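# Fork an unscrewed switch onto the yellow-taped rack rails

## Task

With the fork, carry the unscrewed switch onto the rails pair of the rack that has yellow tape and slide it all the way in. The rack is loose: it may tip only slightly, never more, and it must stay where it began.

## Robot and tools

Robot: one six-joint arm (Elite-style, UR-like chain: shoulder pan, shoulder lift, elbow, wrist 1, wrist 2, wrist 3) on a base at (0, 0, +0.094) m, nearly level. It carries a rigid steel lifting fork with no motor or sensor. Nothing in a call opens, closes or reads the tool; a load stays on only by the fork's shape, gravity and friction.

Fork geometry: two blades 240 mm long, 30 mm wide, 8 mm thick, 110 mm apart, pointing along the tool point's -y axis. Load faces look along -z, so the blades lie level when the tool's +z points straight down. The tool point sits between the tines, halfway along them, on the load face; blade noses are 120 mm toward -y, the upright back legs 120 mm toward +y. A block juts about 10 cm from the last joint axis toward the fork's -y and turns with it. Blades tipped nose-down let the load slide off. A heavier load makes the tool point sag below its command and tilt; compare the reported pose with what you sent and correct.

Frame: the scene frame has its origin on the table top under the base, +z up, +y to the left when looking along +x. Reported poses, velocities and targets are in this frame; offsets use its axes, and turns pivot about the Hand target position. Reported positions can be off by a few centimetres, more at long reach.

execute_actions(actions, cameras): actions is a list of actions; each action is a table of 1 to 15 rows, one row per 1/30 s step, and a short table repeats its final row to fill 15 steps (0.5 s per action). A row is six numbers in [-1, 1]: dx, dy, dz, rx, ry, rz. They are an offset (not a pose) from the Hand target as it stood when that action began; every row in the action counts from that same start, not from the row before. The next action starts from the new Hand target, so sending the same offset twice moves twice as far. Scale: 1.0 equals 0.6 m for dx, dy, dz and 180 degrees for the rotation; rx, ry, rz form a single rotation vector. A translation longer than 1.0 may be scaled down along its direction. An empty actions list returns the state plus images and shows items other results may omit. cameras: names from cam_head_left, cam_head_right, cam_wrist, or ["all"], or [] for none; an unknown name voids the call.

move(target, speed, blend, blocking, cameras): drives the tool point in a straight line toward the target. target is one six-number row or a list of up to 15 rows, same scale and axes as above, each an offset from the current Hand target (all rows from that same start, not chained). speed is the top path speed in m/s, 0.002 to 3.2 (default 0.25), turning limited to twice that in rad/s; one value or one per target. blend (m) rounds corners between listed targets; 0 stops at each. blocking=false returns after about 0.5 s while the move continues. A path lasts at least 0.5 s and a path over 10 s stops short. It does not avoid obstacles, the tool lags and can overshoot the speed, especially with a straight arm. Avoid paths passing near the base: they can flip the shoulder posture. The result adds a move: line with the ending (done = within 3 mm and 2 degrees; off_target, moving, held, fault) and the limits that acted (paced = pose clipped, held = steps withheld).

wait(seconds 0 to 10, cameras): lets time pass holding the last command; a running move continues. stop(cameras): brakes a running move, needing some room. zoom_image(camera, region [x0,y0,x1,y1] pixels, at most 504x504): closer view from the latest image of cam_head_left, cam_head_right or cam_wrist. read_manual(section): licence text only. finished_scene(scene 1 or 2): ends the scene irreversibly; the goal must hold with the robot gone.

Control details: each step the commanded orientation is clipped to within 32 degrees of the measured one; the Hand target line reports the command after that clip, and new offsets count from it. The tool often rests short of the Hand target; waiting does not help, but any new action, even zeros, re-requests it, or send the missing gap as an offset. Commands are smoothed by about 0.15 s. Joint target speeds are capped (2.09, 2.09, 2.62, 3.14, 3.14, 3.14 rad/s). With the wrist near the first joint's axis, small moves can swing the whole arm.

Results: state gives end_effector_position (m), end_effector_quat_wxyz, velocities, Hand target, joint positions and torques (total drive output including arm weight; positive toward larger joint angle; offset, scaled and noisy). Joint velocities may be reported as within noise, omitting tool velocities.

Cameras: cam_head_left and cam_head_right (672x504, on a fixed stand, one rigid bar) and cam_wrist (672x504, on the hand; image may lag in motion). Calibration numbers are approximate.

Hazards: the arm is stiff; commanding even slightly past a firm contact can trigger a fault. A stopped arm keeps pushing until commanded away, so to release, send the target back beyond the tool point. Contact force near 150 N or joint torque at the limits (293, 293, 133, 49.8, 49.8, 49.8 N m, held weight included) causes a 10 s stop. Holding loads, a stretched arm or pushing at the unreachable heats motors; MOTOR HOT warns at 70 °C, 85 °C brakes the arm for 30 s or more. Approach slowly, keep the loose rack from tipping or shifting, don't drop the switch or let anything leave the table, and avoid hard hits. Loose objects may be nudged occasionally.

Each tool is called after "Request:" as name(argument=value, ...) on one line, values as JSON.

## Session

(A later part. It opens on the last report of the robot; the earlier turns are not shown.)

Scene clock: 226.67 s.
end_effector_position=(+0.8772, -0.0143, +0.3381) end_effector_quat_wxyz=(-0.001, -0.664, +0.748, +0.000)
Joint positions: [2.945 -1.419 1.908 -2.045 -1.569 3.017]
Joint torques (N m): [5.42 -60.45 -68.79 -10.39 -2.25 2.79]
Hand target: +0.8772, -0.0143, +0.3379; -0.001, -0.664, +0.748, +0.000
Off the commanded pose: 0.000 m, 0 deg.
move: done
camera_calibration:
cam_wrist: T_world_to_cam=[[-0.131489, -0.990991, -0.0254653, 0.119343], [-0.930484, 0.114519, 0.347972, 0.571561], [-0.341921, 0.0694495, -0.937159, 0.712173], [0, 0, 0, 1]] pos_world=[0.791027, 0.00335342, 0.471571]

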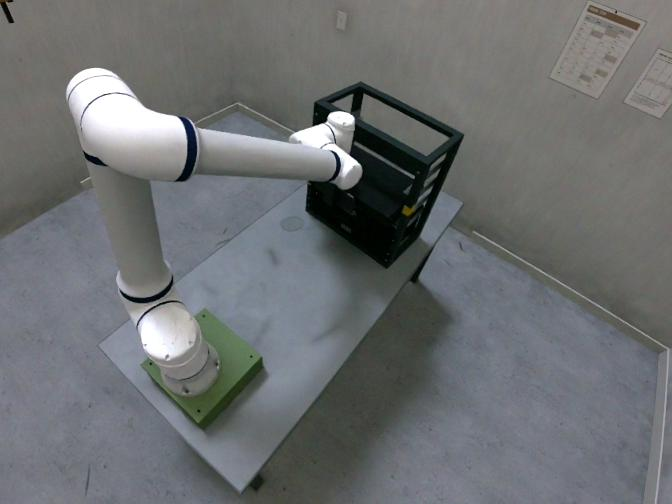

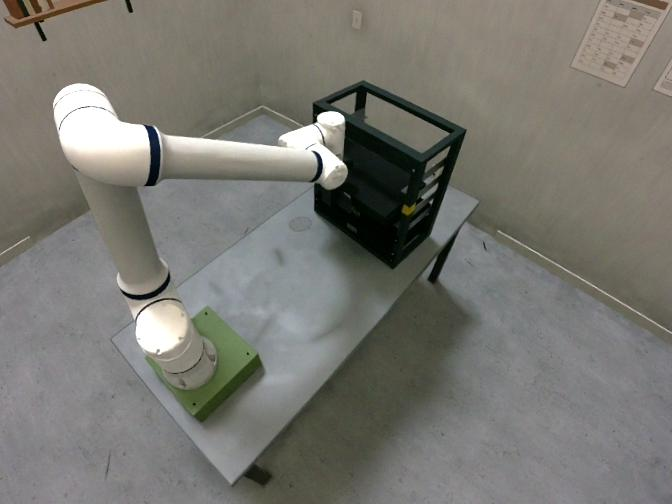

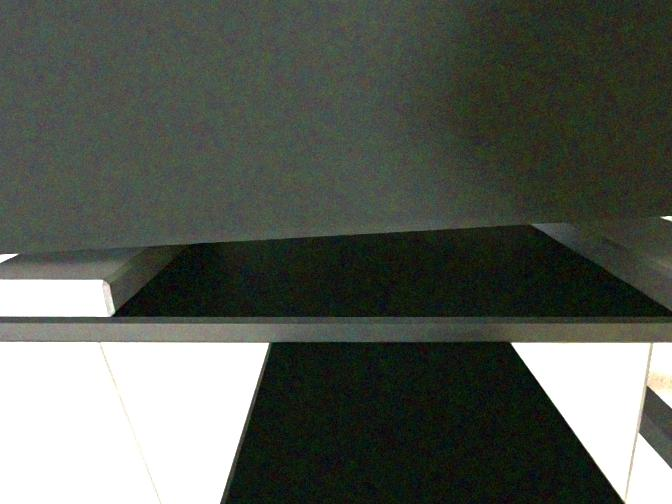

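Request:
move(target=[[-0.488,0.035,0,0,0,0],[-0.488,0.038,0.061,0,0,0.02]], speed=[0.2,0.15], cameras=["all"])

Request:
zoom_image(camera="cam_head_right", region=[280, 120, 430, 270])

Request:
zoom_image(camera="cam_head_left", region=[280, 120, 430, 270])

Scene clock: 235.43 s.
end_effector_position=(+0.5844, +0.0085, +0.3743) end_effector_quat_wxyz=(+0.001, +0.687, -0.727, +0.000)
Joint positions: [2.806 -1.995 2.317 -1.878 -1.571 2.816]
Joint torques (N m): [-22.19 -31.81 -98.62 -4.91 1.95 -2.02]
Hand target: +0.5844, +0.0085, +0.3745; +0.001, +0.687, -0.727, +0.000
Off the commanded pose: 0.000 m, 0 deg.
move: done
camera_calibration:
cam_wrist: T_world_to_cam=[[-0.0691648, -0.997283, -0.0253636, 0.0679289], [-0.935816, 0.0560512, 0.348004, 0.287512], [-0.345637, 0.0478053, -0.93715, 0.646752], [0, 0, 0, 1]] pos_world=[0.497298, 0.0207108, 0.507771]

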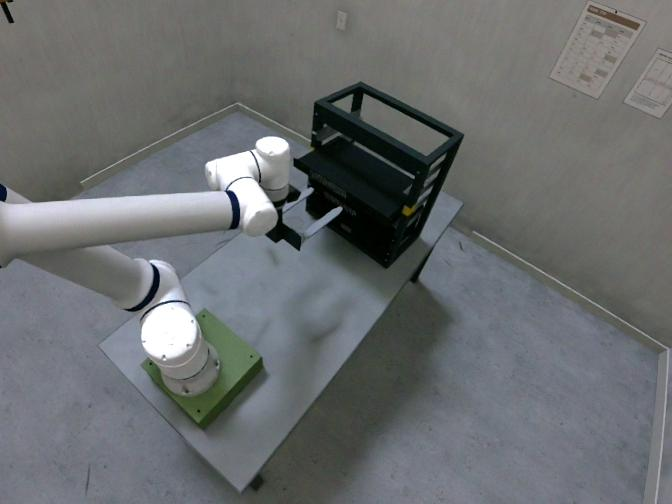

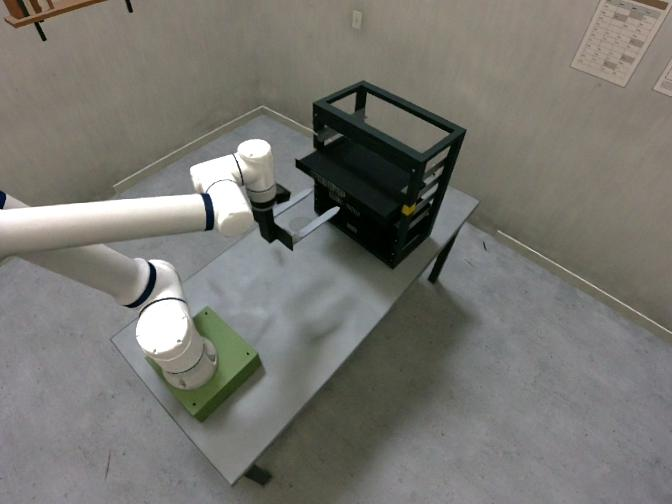

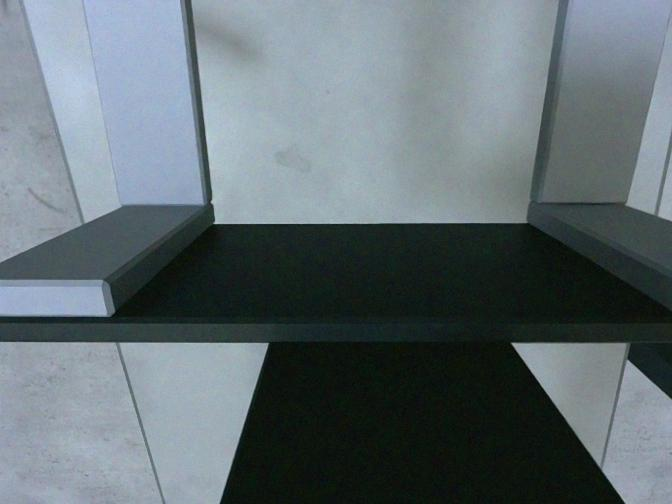

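Scaled by 3.360.

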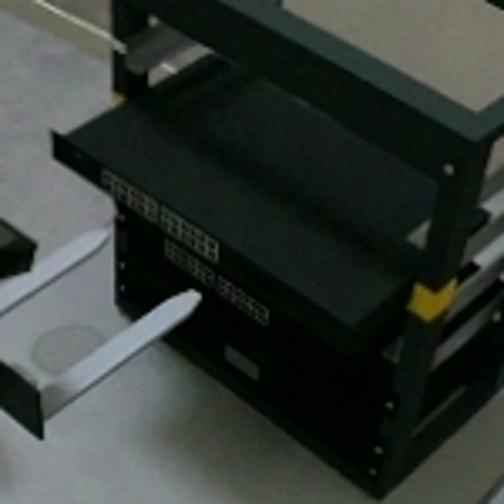

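Scaled by 3.360.

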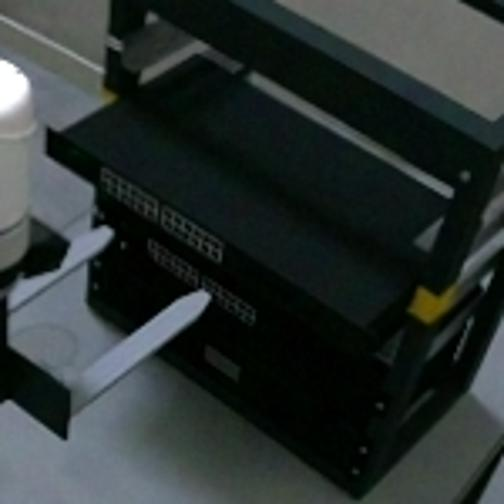

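Request:
move(target=[[0.08,-0.0045,0,0,0,0],[0.225,-0.0126,0,0,0,0]], speed=[0.1,0.04], blend=0.005, cameras=["cam_head_right","cam_head_left"])

Request:
zoom_image(camera="cam_head_right", region=[290, 130, 430, 270])

Request:
zoom_image(camera="cam_head_left", region=[290, 130, 430, 270])

Scene clock: 241.63 s.
end_effector_position=(+0.7192, +0.0010, +0.3745) end_effector_quat_wxyz=(+0.001, +0.687, -0.727, +0.000)
Joint positions: [2.886 -1.718 2.133 -1.971 -1.57 2.896]
Joint torques (N m): [13.89 -25.29 -108.77 -16.64 3.25 1.04]
Hand target: +0.7194, +0.0010, +0.3745; +0.001, +0.687, -0.727, +0.000
Off the commanded pose: 0.000 m, 0 deg.
move: done
Images, in order (width x height): cam_head_left 672x504, cam_head_right 672x504.

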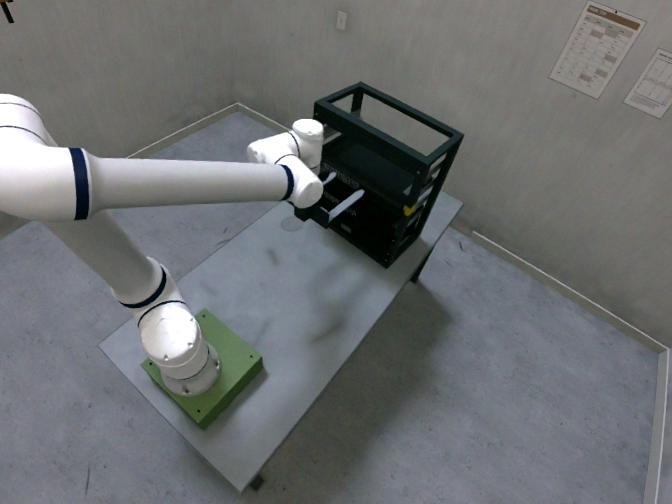

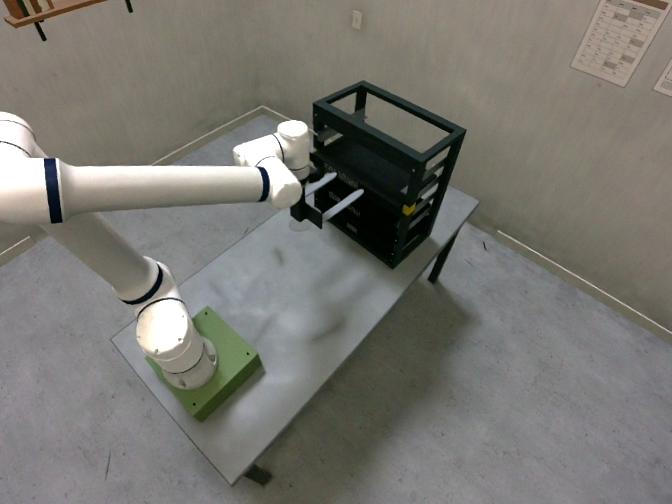

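Scaled by 3.600.

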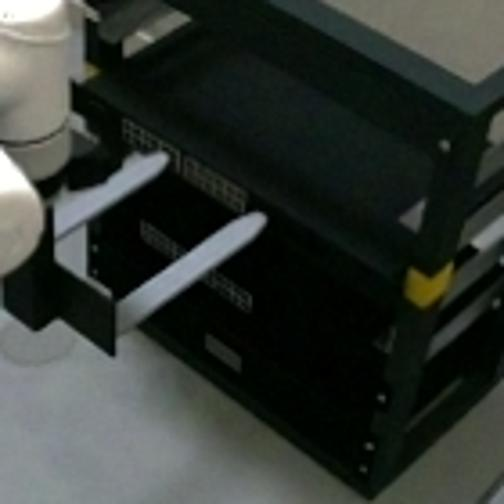

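Scaled by 3.600.

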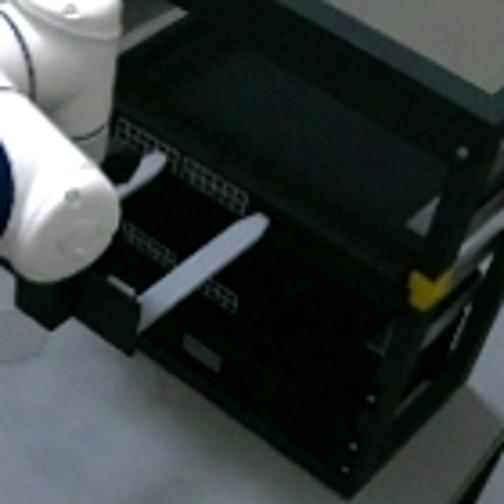

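Request:
move(target=[0.033,-0.0018,0,0,0,0], speed=0.03, cameras=["cam_head_right","cam_head_left"])

Request:
zoom_image(camera="cam_head_right", region=[290, 130, 430, 270])

Request:
zoom_image(camera="cam_head_left", region=[290, 130, 430, 270])

Scene clock: 245.27 s.
end_effector_position=(+0.7390, -0.0001, +0.3745) end_effector_quat_wxyz=(+0.001, +0.687, -0.727, +0.000) end_effector_velocity=(+0.002, +0.000, -0.001) end_effector_angular_velocity=(+0.000, +0.001, +0.000)
Joint positions: [2.894 -1.681 2.103 -1.977 -1.57 2.904]
Joint velocities: [0.001 0.005 -0.003 0 0 0.001]
Joint torques (N m): [13.71 -30.62 -109.67 -16.8 4.09 0.8]
Hand target: +0.7392, -0.0001, +0.3745; +0.001, +0.687, -0.727, +0.000
Off the commanded pose: 0.000 m, 0 deg.
move: done
Images, in order (width x height): cam_head_left 672x504, cam_head_right 672x504.

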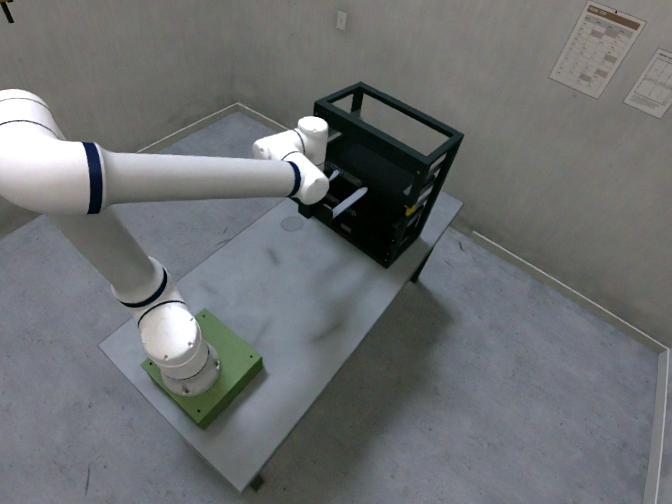

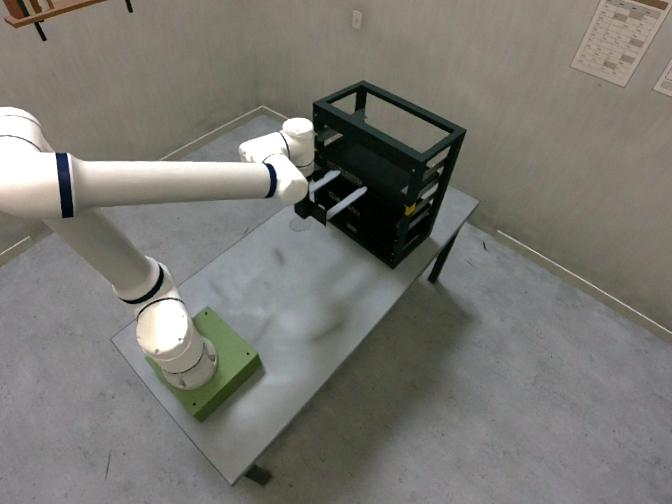

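Scaled by 3.600.

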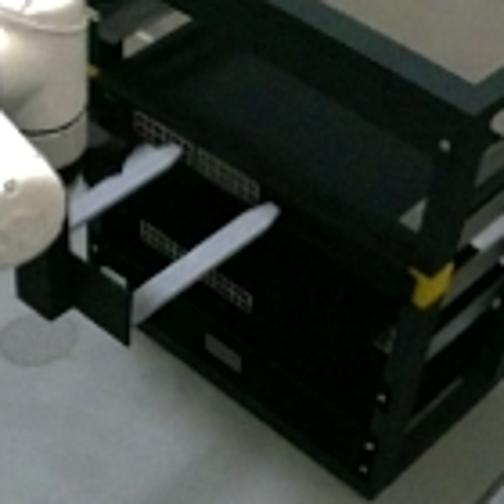

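Scaled by 3.600.

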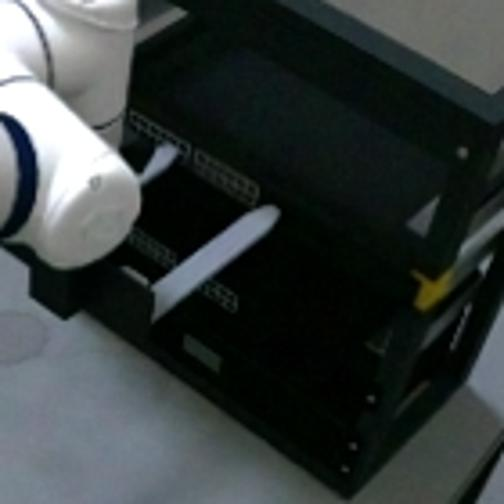

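Request:
move(target=[0.008,-0.0004,0,0,0,0], speed=0.02)

Request:
move(target=[0.005,-0.0003,0,0,0,0], speed=0.01, cameras=["cam_head_right","cam_head_left"])

Request:
zoom_image(camera="cam_head_right", region=[290, 130, 430, 270])

Request:
zoom_image(camera="cam_head_left", region=[290, 130, 430, 270])

Scene clock: 249.47 s.
end_effector_position=(+0.7437, -0.0003, +0.3745) end_effector_quat_wxyz=(+0.001, +0.687, -0.727, +0.000)
Joint positions: [2.896 -1.673 2.095 -1.978 -1.57 2.906]
Joint torques (N m): [15.04 -32.51 -109.42 -16.76 3.82 1.09]
Hand target: +0.7440, -0.0003, +0.3745; +0.001, +0.687, -0.727, +0.000
Off the commanded pose: 0.000 m, 0 deg.
move: done

Scene clock: 250.17 s.
end_effector_position=(+0.7468, -0.0005, +0.3745) end_effector_quat_wxyz=(+0.001, +0.687, -0.727, +0.000)
Joint positions: [2.898 -1.667 2.09 -1.979 -1.57 2.907]
Joint torques (N m): [14.76 -32.49 -109.86 -16.86 5.07 1.01]
Hand target: +0.7470, -0.0005, +0.3745; +0.001, +0.687, -0.727, +0.000
Off the commanded pose: 0.000 m, 0 deg.
move: done
Images, in order (width x height): cam_head_left 672x504, cam_head_right 672x504.

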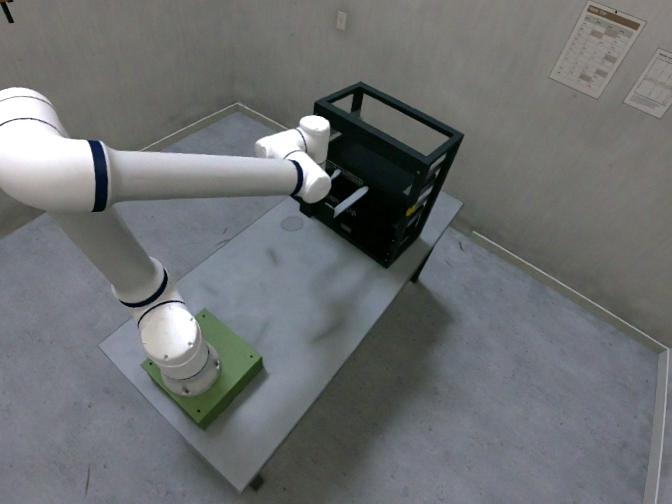

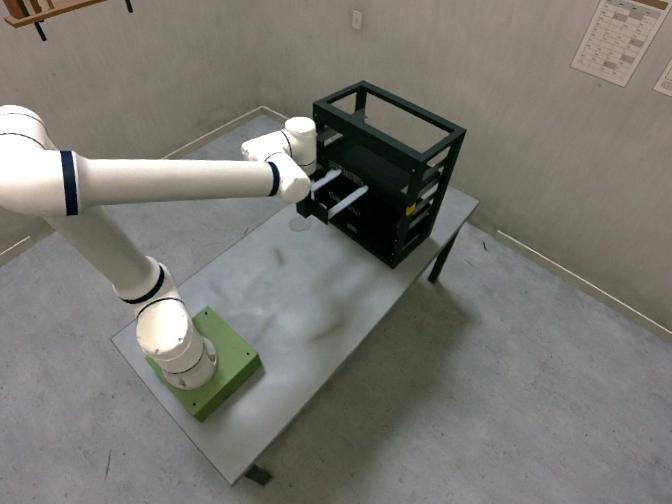

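Scaled by 3.600.

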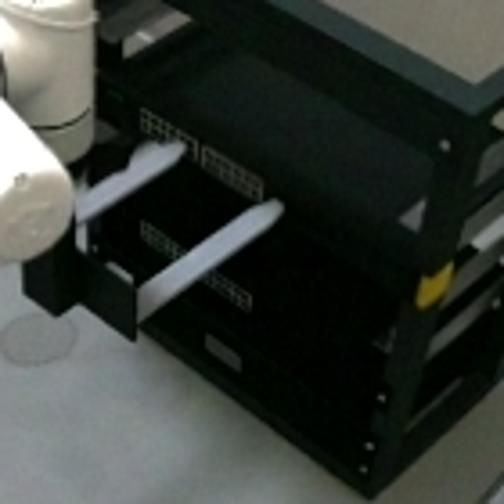

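Scaled by 3.600.

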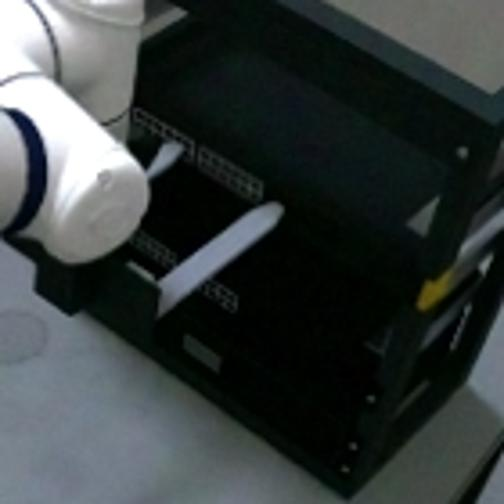

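Request:
move(target=[0.004,-0.0002,0,0,0,0], speed=0.01)

Request:
move(target=[0.003,-0.0002,0,0,0,0], speed=0.01, cameras=["cam_head_right","cam_head_left"])

Request:
zoom_image(camera="cam_head_right", region=[290, 130, 430, 270])

Scene clock: 254.83 s.
end_effector_position=(+0.7492, -0.0006, +0.3745) end_effector_quat_wxyz=(+0.001, +0.687, -0.727, +0.000)
Joint positions: [2.899 -1.663 2.087 -1.979 -1.57 2.908]
Joint torques (N m): [10.37 -25.32 -114.65 -17.58 4.49 0.22]
Hand target: +0.7494, -0.0006, +0.3745; +0.001, +0.687, -0.727, +0.000
Off the commanded pose: 0.000 m, 0 deg.
move: done

Scene clock: 255.53 s.
end_effector_position=(+0.7511, -0.0008, +0.3745) end_effector_quat_wxyz=(+0.001, +0.687, -0.727, +0.000)
Joint positions: [2.899 -1.66 2.084 -1.979 -1.57 2.909]
Joint torques (N m): [8.41 -27.59 -116.3 -20.45 3.37 1.28]
Hand target: +0.7512, -0.0008, +0.3745; +0.001, +0.687, -0.727, +0.000
Off the commanded pose: 0.000 m, 0 deg.
move: done
Images, in order (width x height): cam_head_left 672x504, cam_head_right 672x504.

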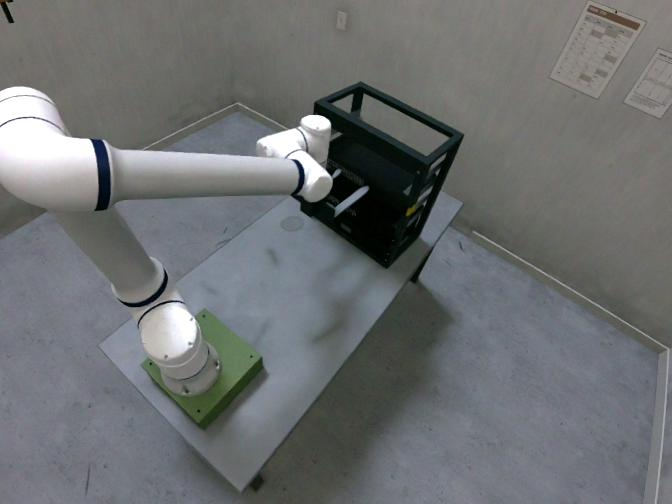

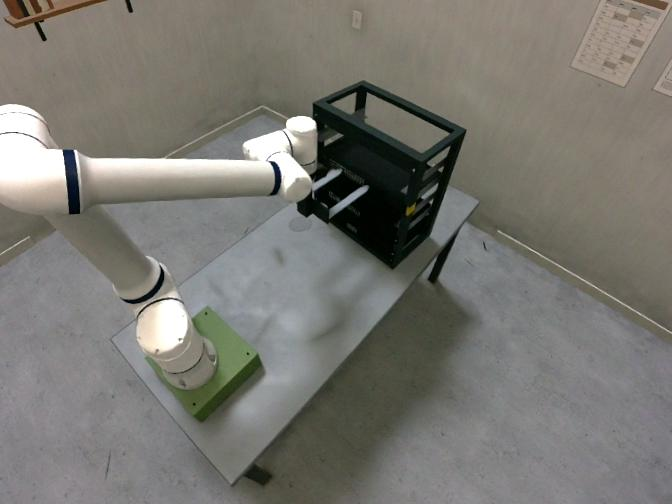

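Scaled by 3.600.

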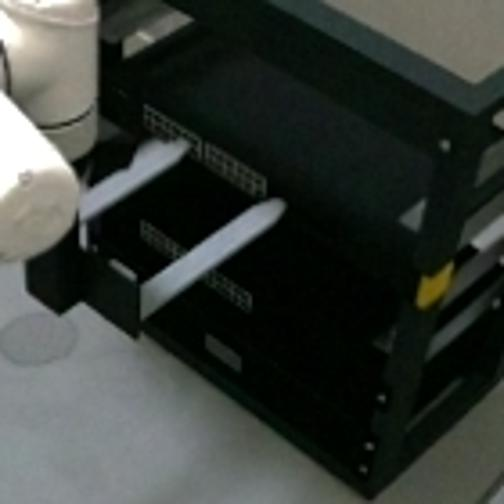

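Request:
move(target=[0.003,-0.0002,0,0,0,0], speed=0.01)

Request:
move(target=[0.003,-0.0002,0,0,0,0], speed=0.01, cameras=["cam_head_right","cam_head_left"])

Request:
zoom_image(camera="cam_head_right", region=[290, 130, 430, 270])

Request:
zoom_image(camera="cam_head_right", region=[370, 165, 450, 245])

Scene clock: 260.93 s.
end_effector_position=(+0.7527, -0.0009, +0.3744) end_effector_quat_wxyz=(+0.001, +0.687, -0.727, +0.000)
Joint positions: [2.9 -1.656 2.081 -1.98 -1.57 2.91]
Joint torques (N m): [11.25 -8.13 -139.68 -28.78 3.88 -3.39]
Hand target: +0.7530, -0.0009, +0.3745; +0.001, +0.687, -0.727, +0.000
Off the commanded pose: 0.000 m, 0 deg.
move: done

Scene clock: 271.17 s.
end_effector_position=(+0.7516, -0.0007, +0.3729) end_effector_quat_wxyz=(+0.002, +0.687, -0.727, -0.002)
Joint positions: [2.9 -1.656 2.081 -1.976 -1.57 2.91]
Joint torques (N m): [-6.4 -49.7 -82.96 -8.21 -0.13 0.54]
Hand target: +0.7516, -0.0007, +0.3729; +0.002, +0.687, -0.727, -0.002 (not the last commanded pose)
Off the commanded pose: 0.004 m, 0 deg.
FORCE FAULT: contact force on the arm reached its limit, and the arm stopped for 10 seconds. The contact can be on any part of the arm, not only on its tool. That time counts as 20 of the actions that you can send in this scene. The arm's remaining commands of this call were not run. The arm's target is now where it stood when the stop ended, not its last command. The arm accepts commands again.
move: fault
Images, in order (width x height): cam_head_left 672x504, cam_head_right 672x504.

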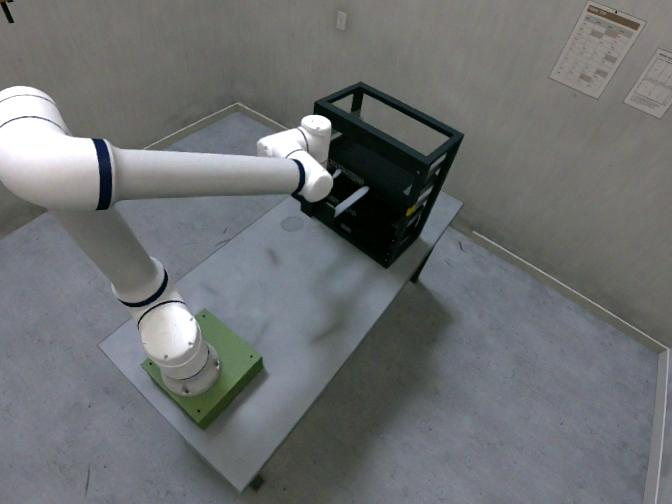

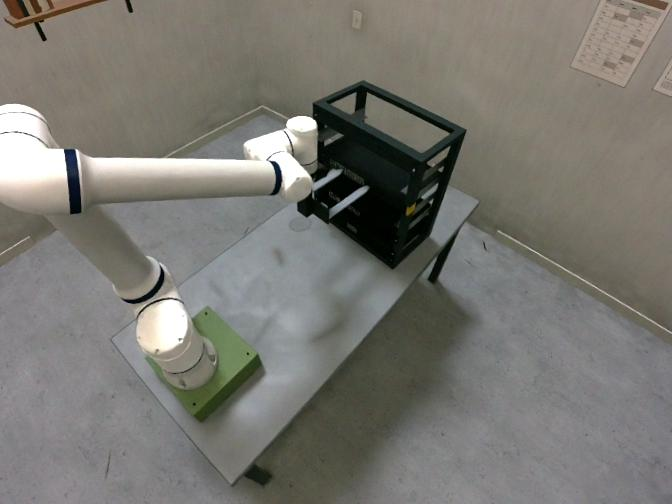

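Scaled by 3.600.

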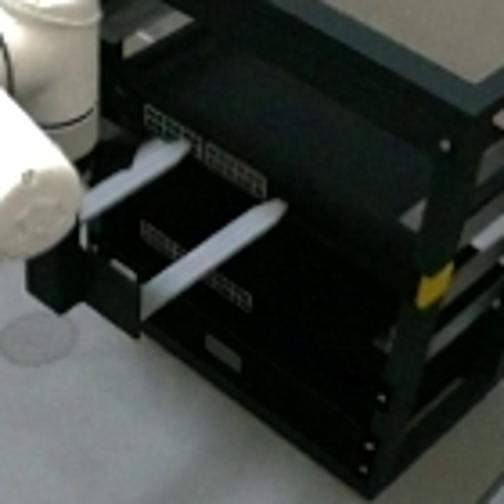

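Scaled by 6.300.

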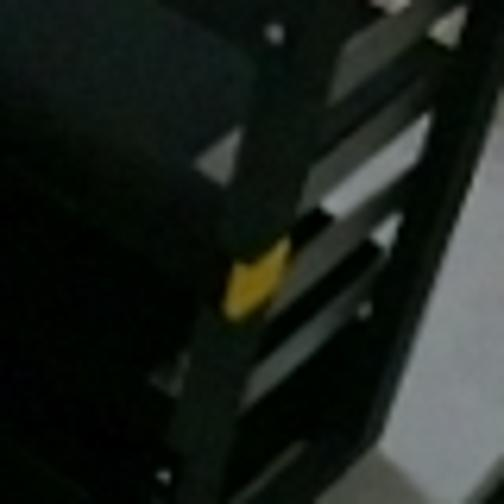

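Request:
move(target=[-0.25,0.014,0,0,0,0], speed=0.2, cameras=["all"])

Request:
zoom_image(camera="cam_head_right", region=[300, 130, 440, 270])

Request:
zoom_image(camera="cam_head_right", region=[300, 130, 360, 190])

Scene clock: 281.67 s.
end_effector_position=(+0.6018, +0.0076, +0.3729) end_effector_quat_wxyz=(+0.002, +0.687, -0.727, -0.002)
Joint positions: [2.821 -1.952 2.295 -1.893 -1.572 2.831]
Joint torques (N m): [-23.9 -33.68 -72.91 -4.88 2.31 -2.18]
Hand target: +0.6016, +0.0077, +0.3729; +0.002, +0.687, -0.727, -0.002
Off the commanded pose: 0.000 m, 0 deg.
move: done
camera_calibration:
cam_wrist: T_world_to_cam=[[-0.0697352, -0.997234, -0.025736, 0.0687314], [-0.934226, 0.0562392, 0.352221, 0.301801], [-0.349799, 0.0486054, -0.935563, 0.6534], [0, 0, 0, 1]] pos_world=[0.515302, 0.0198094, 0.506765]

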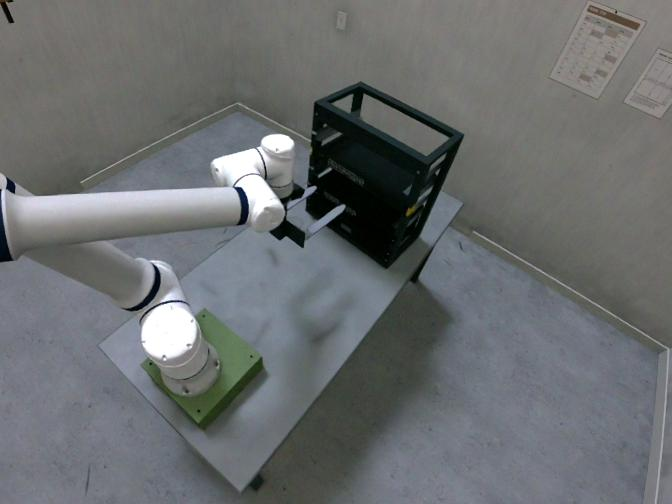

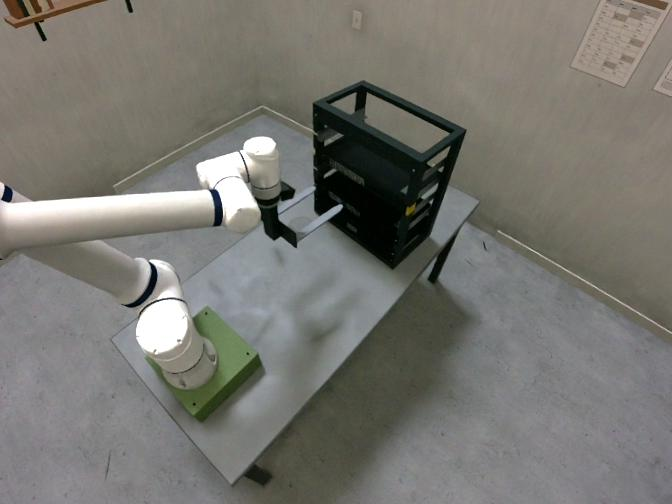

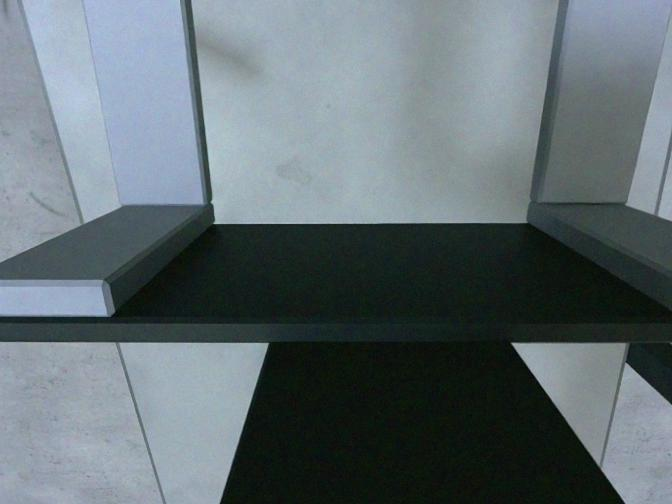

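Scaled by 3.600.

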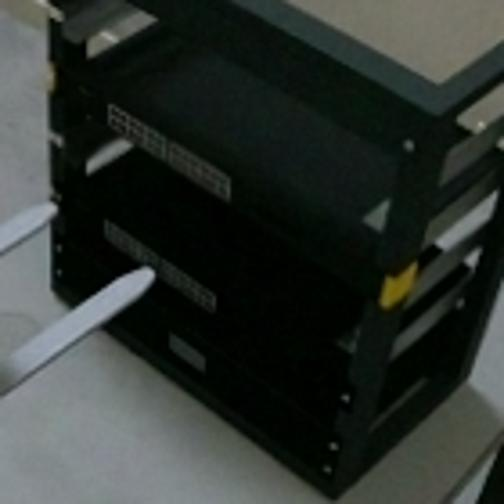

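Scaled by 8.400.

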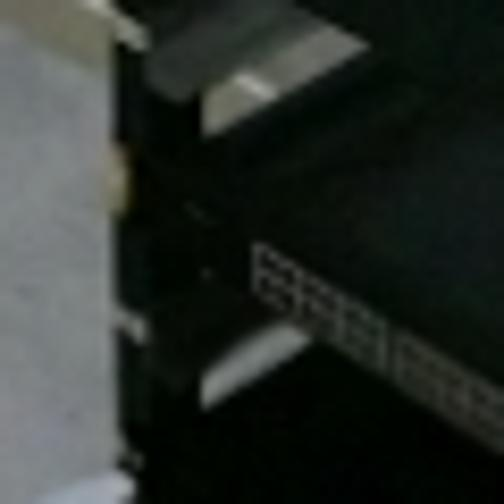

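Request:
finished_scene(scene=1)

The scene is finished: the task was done.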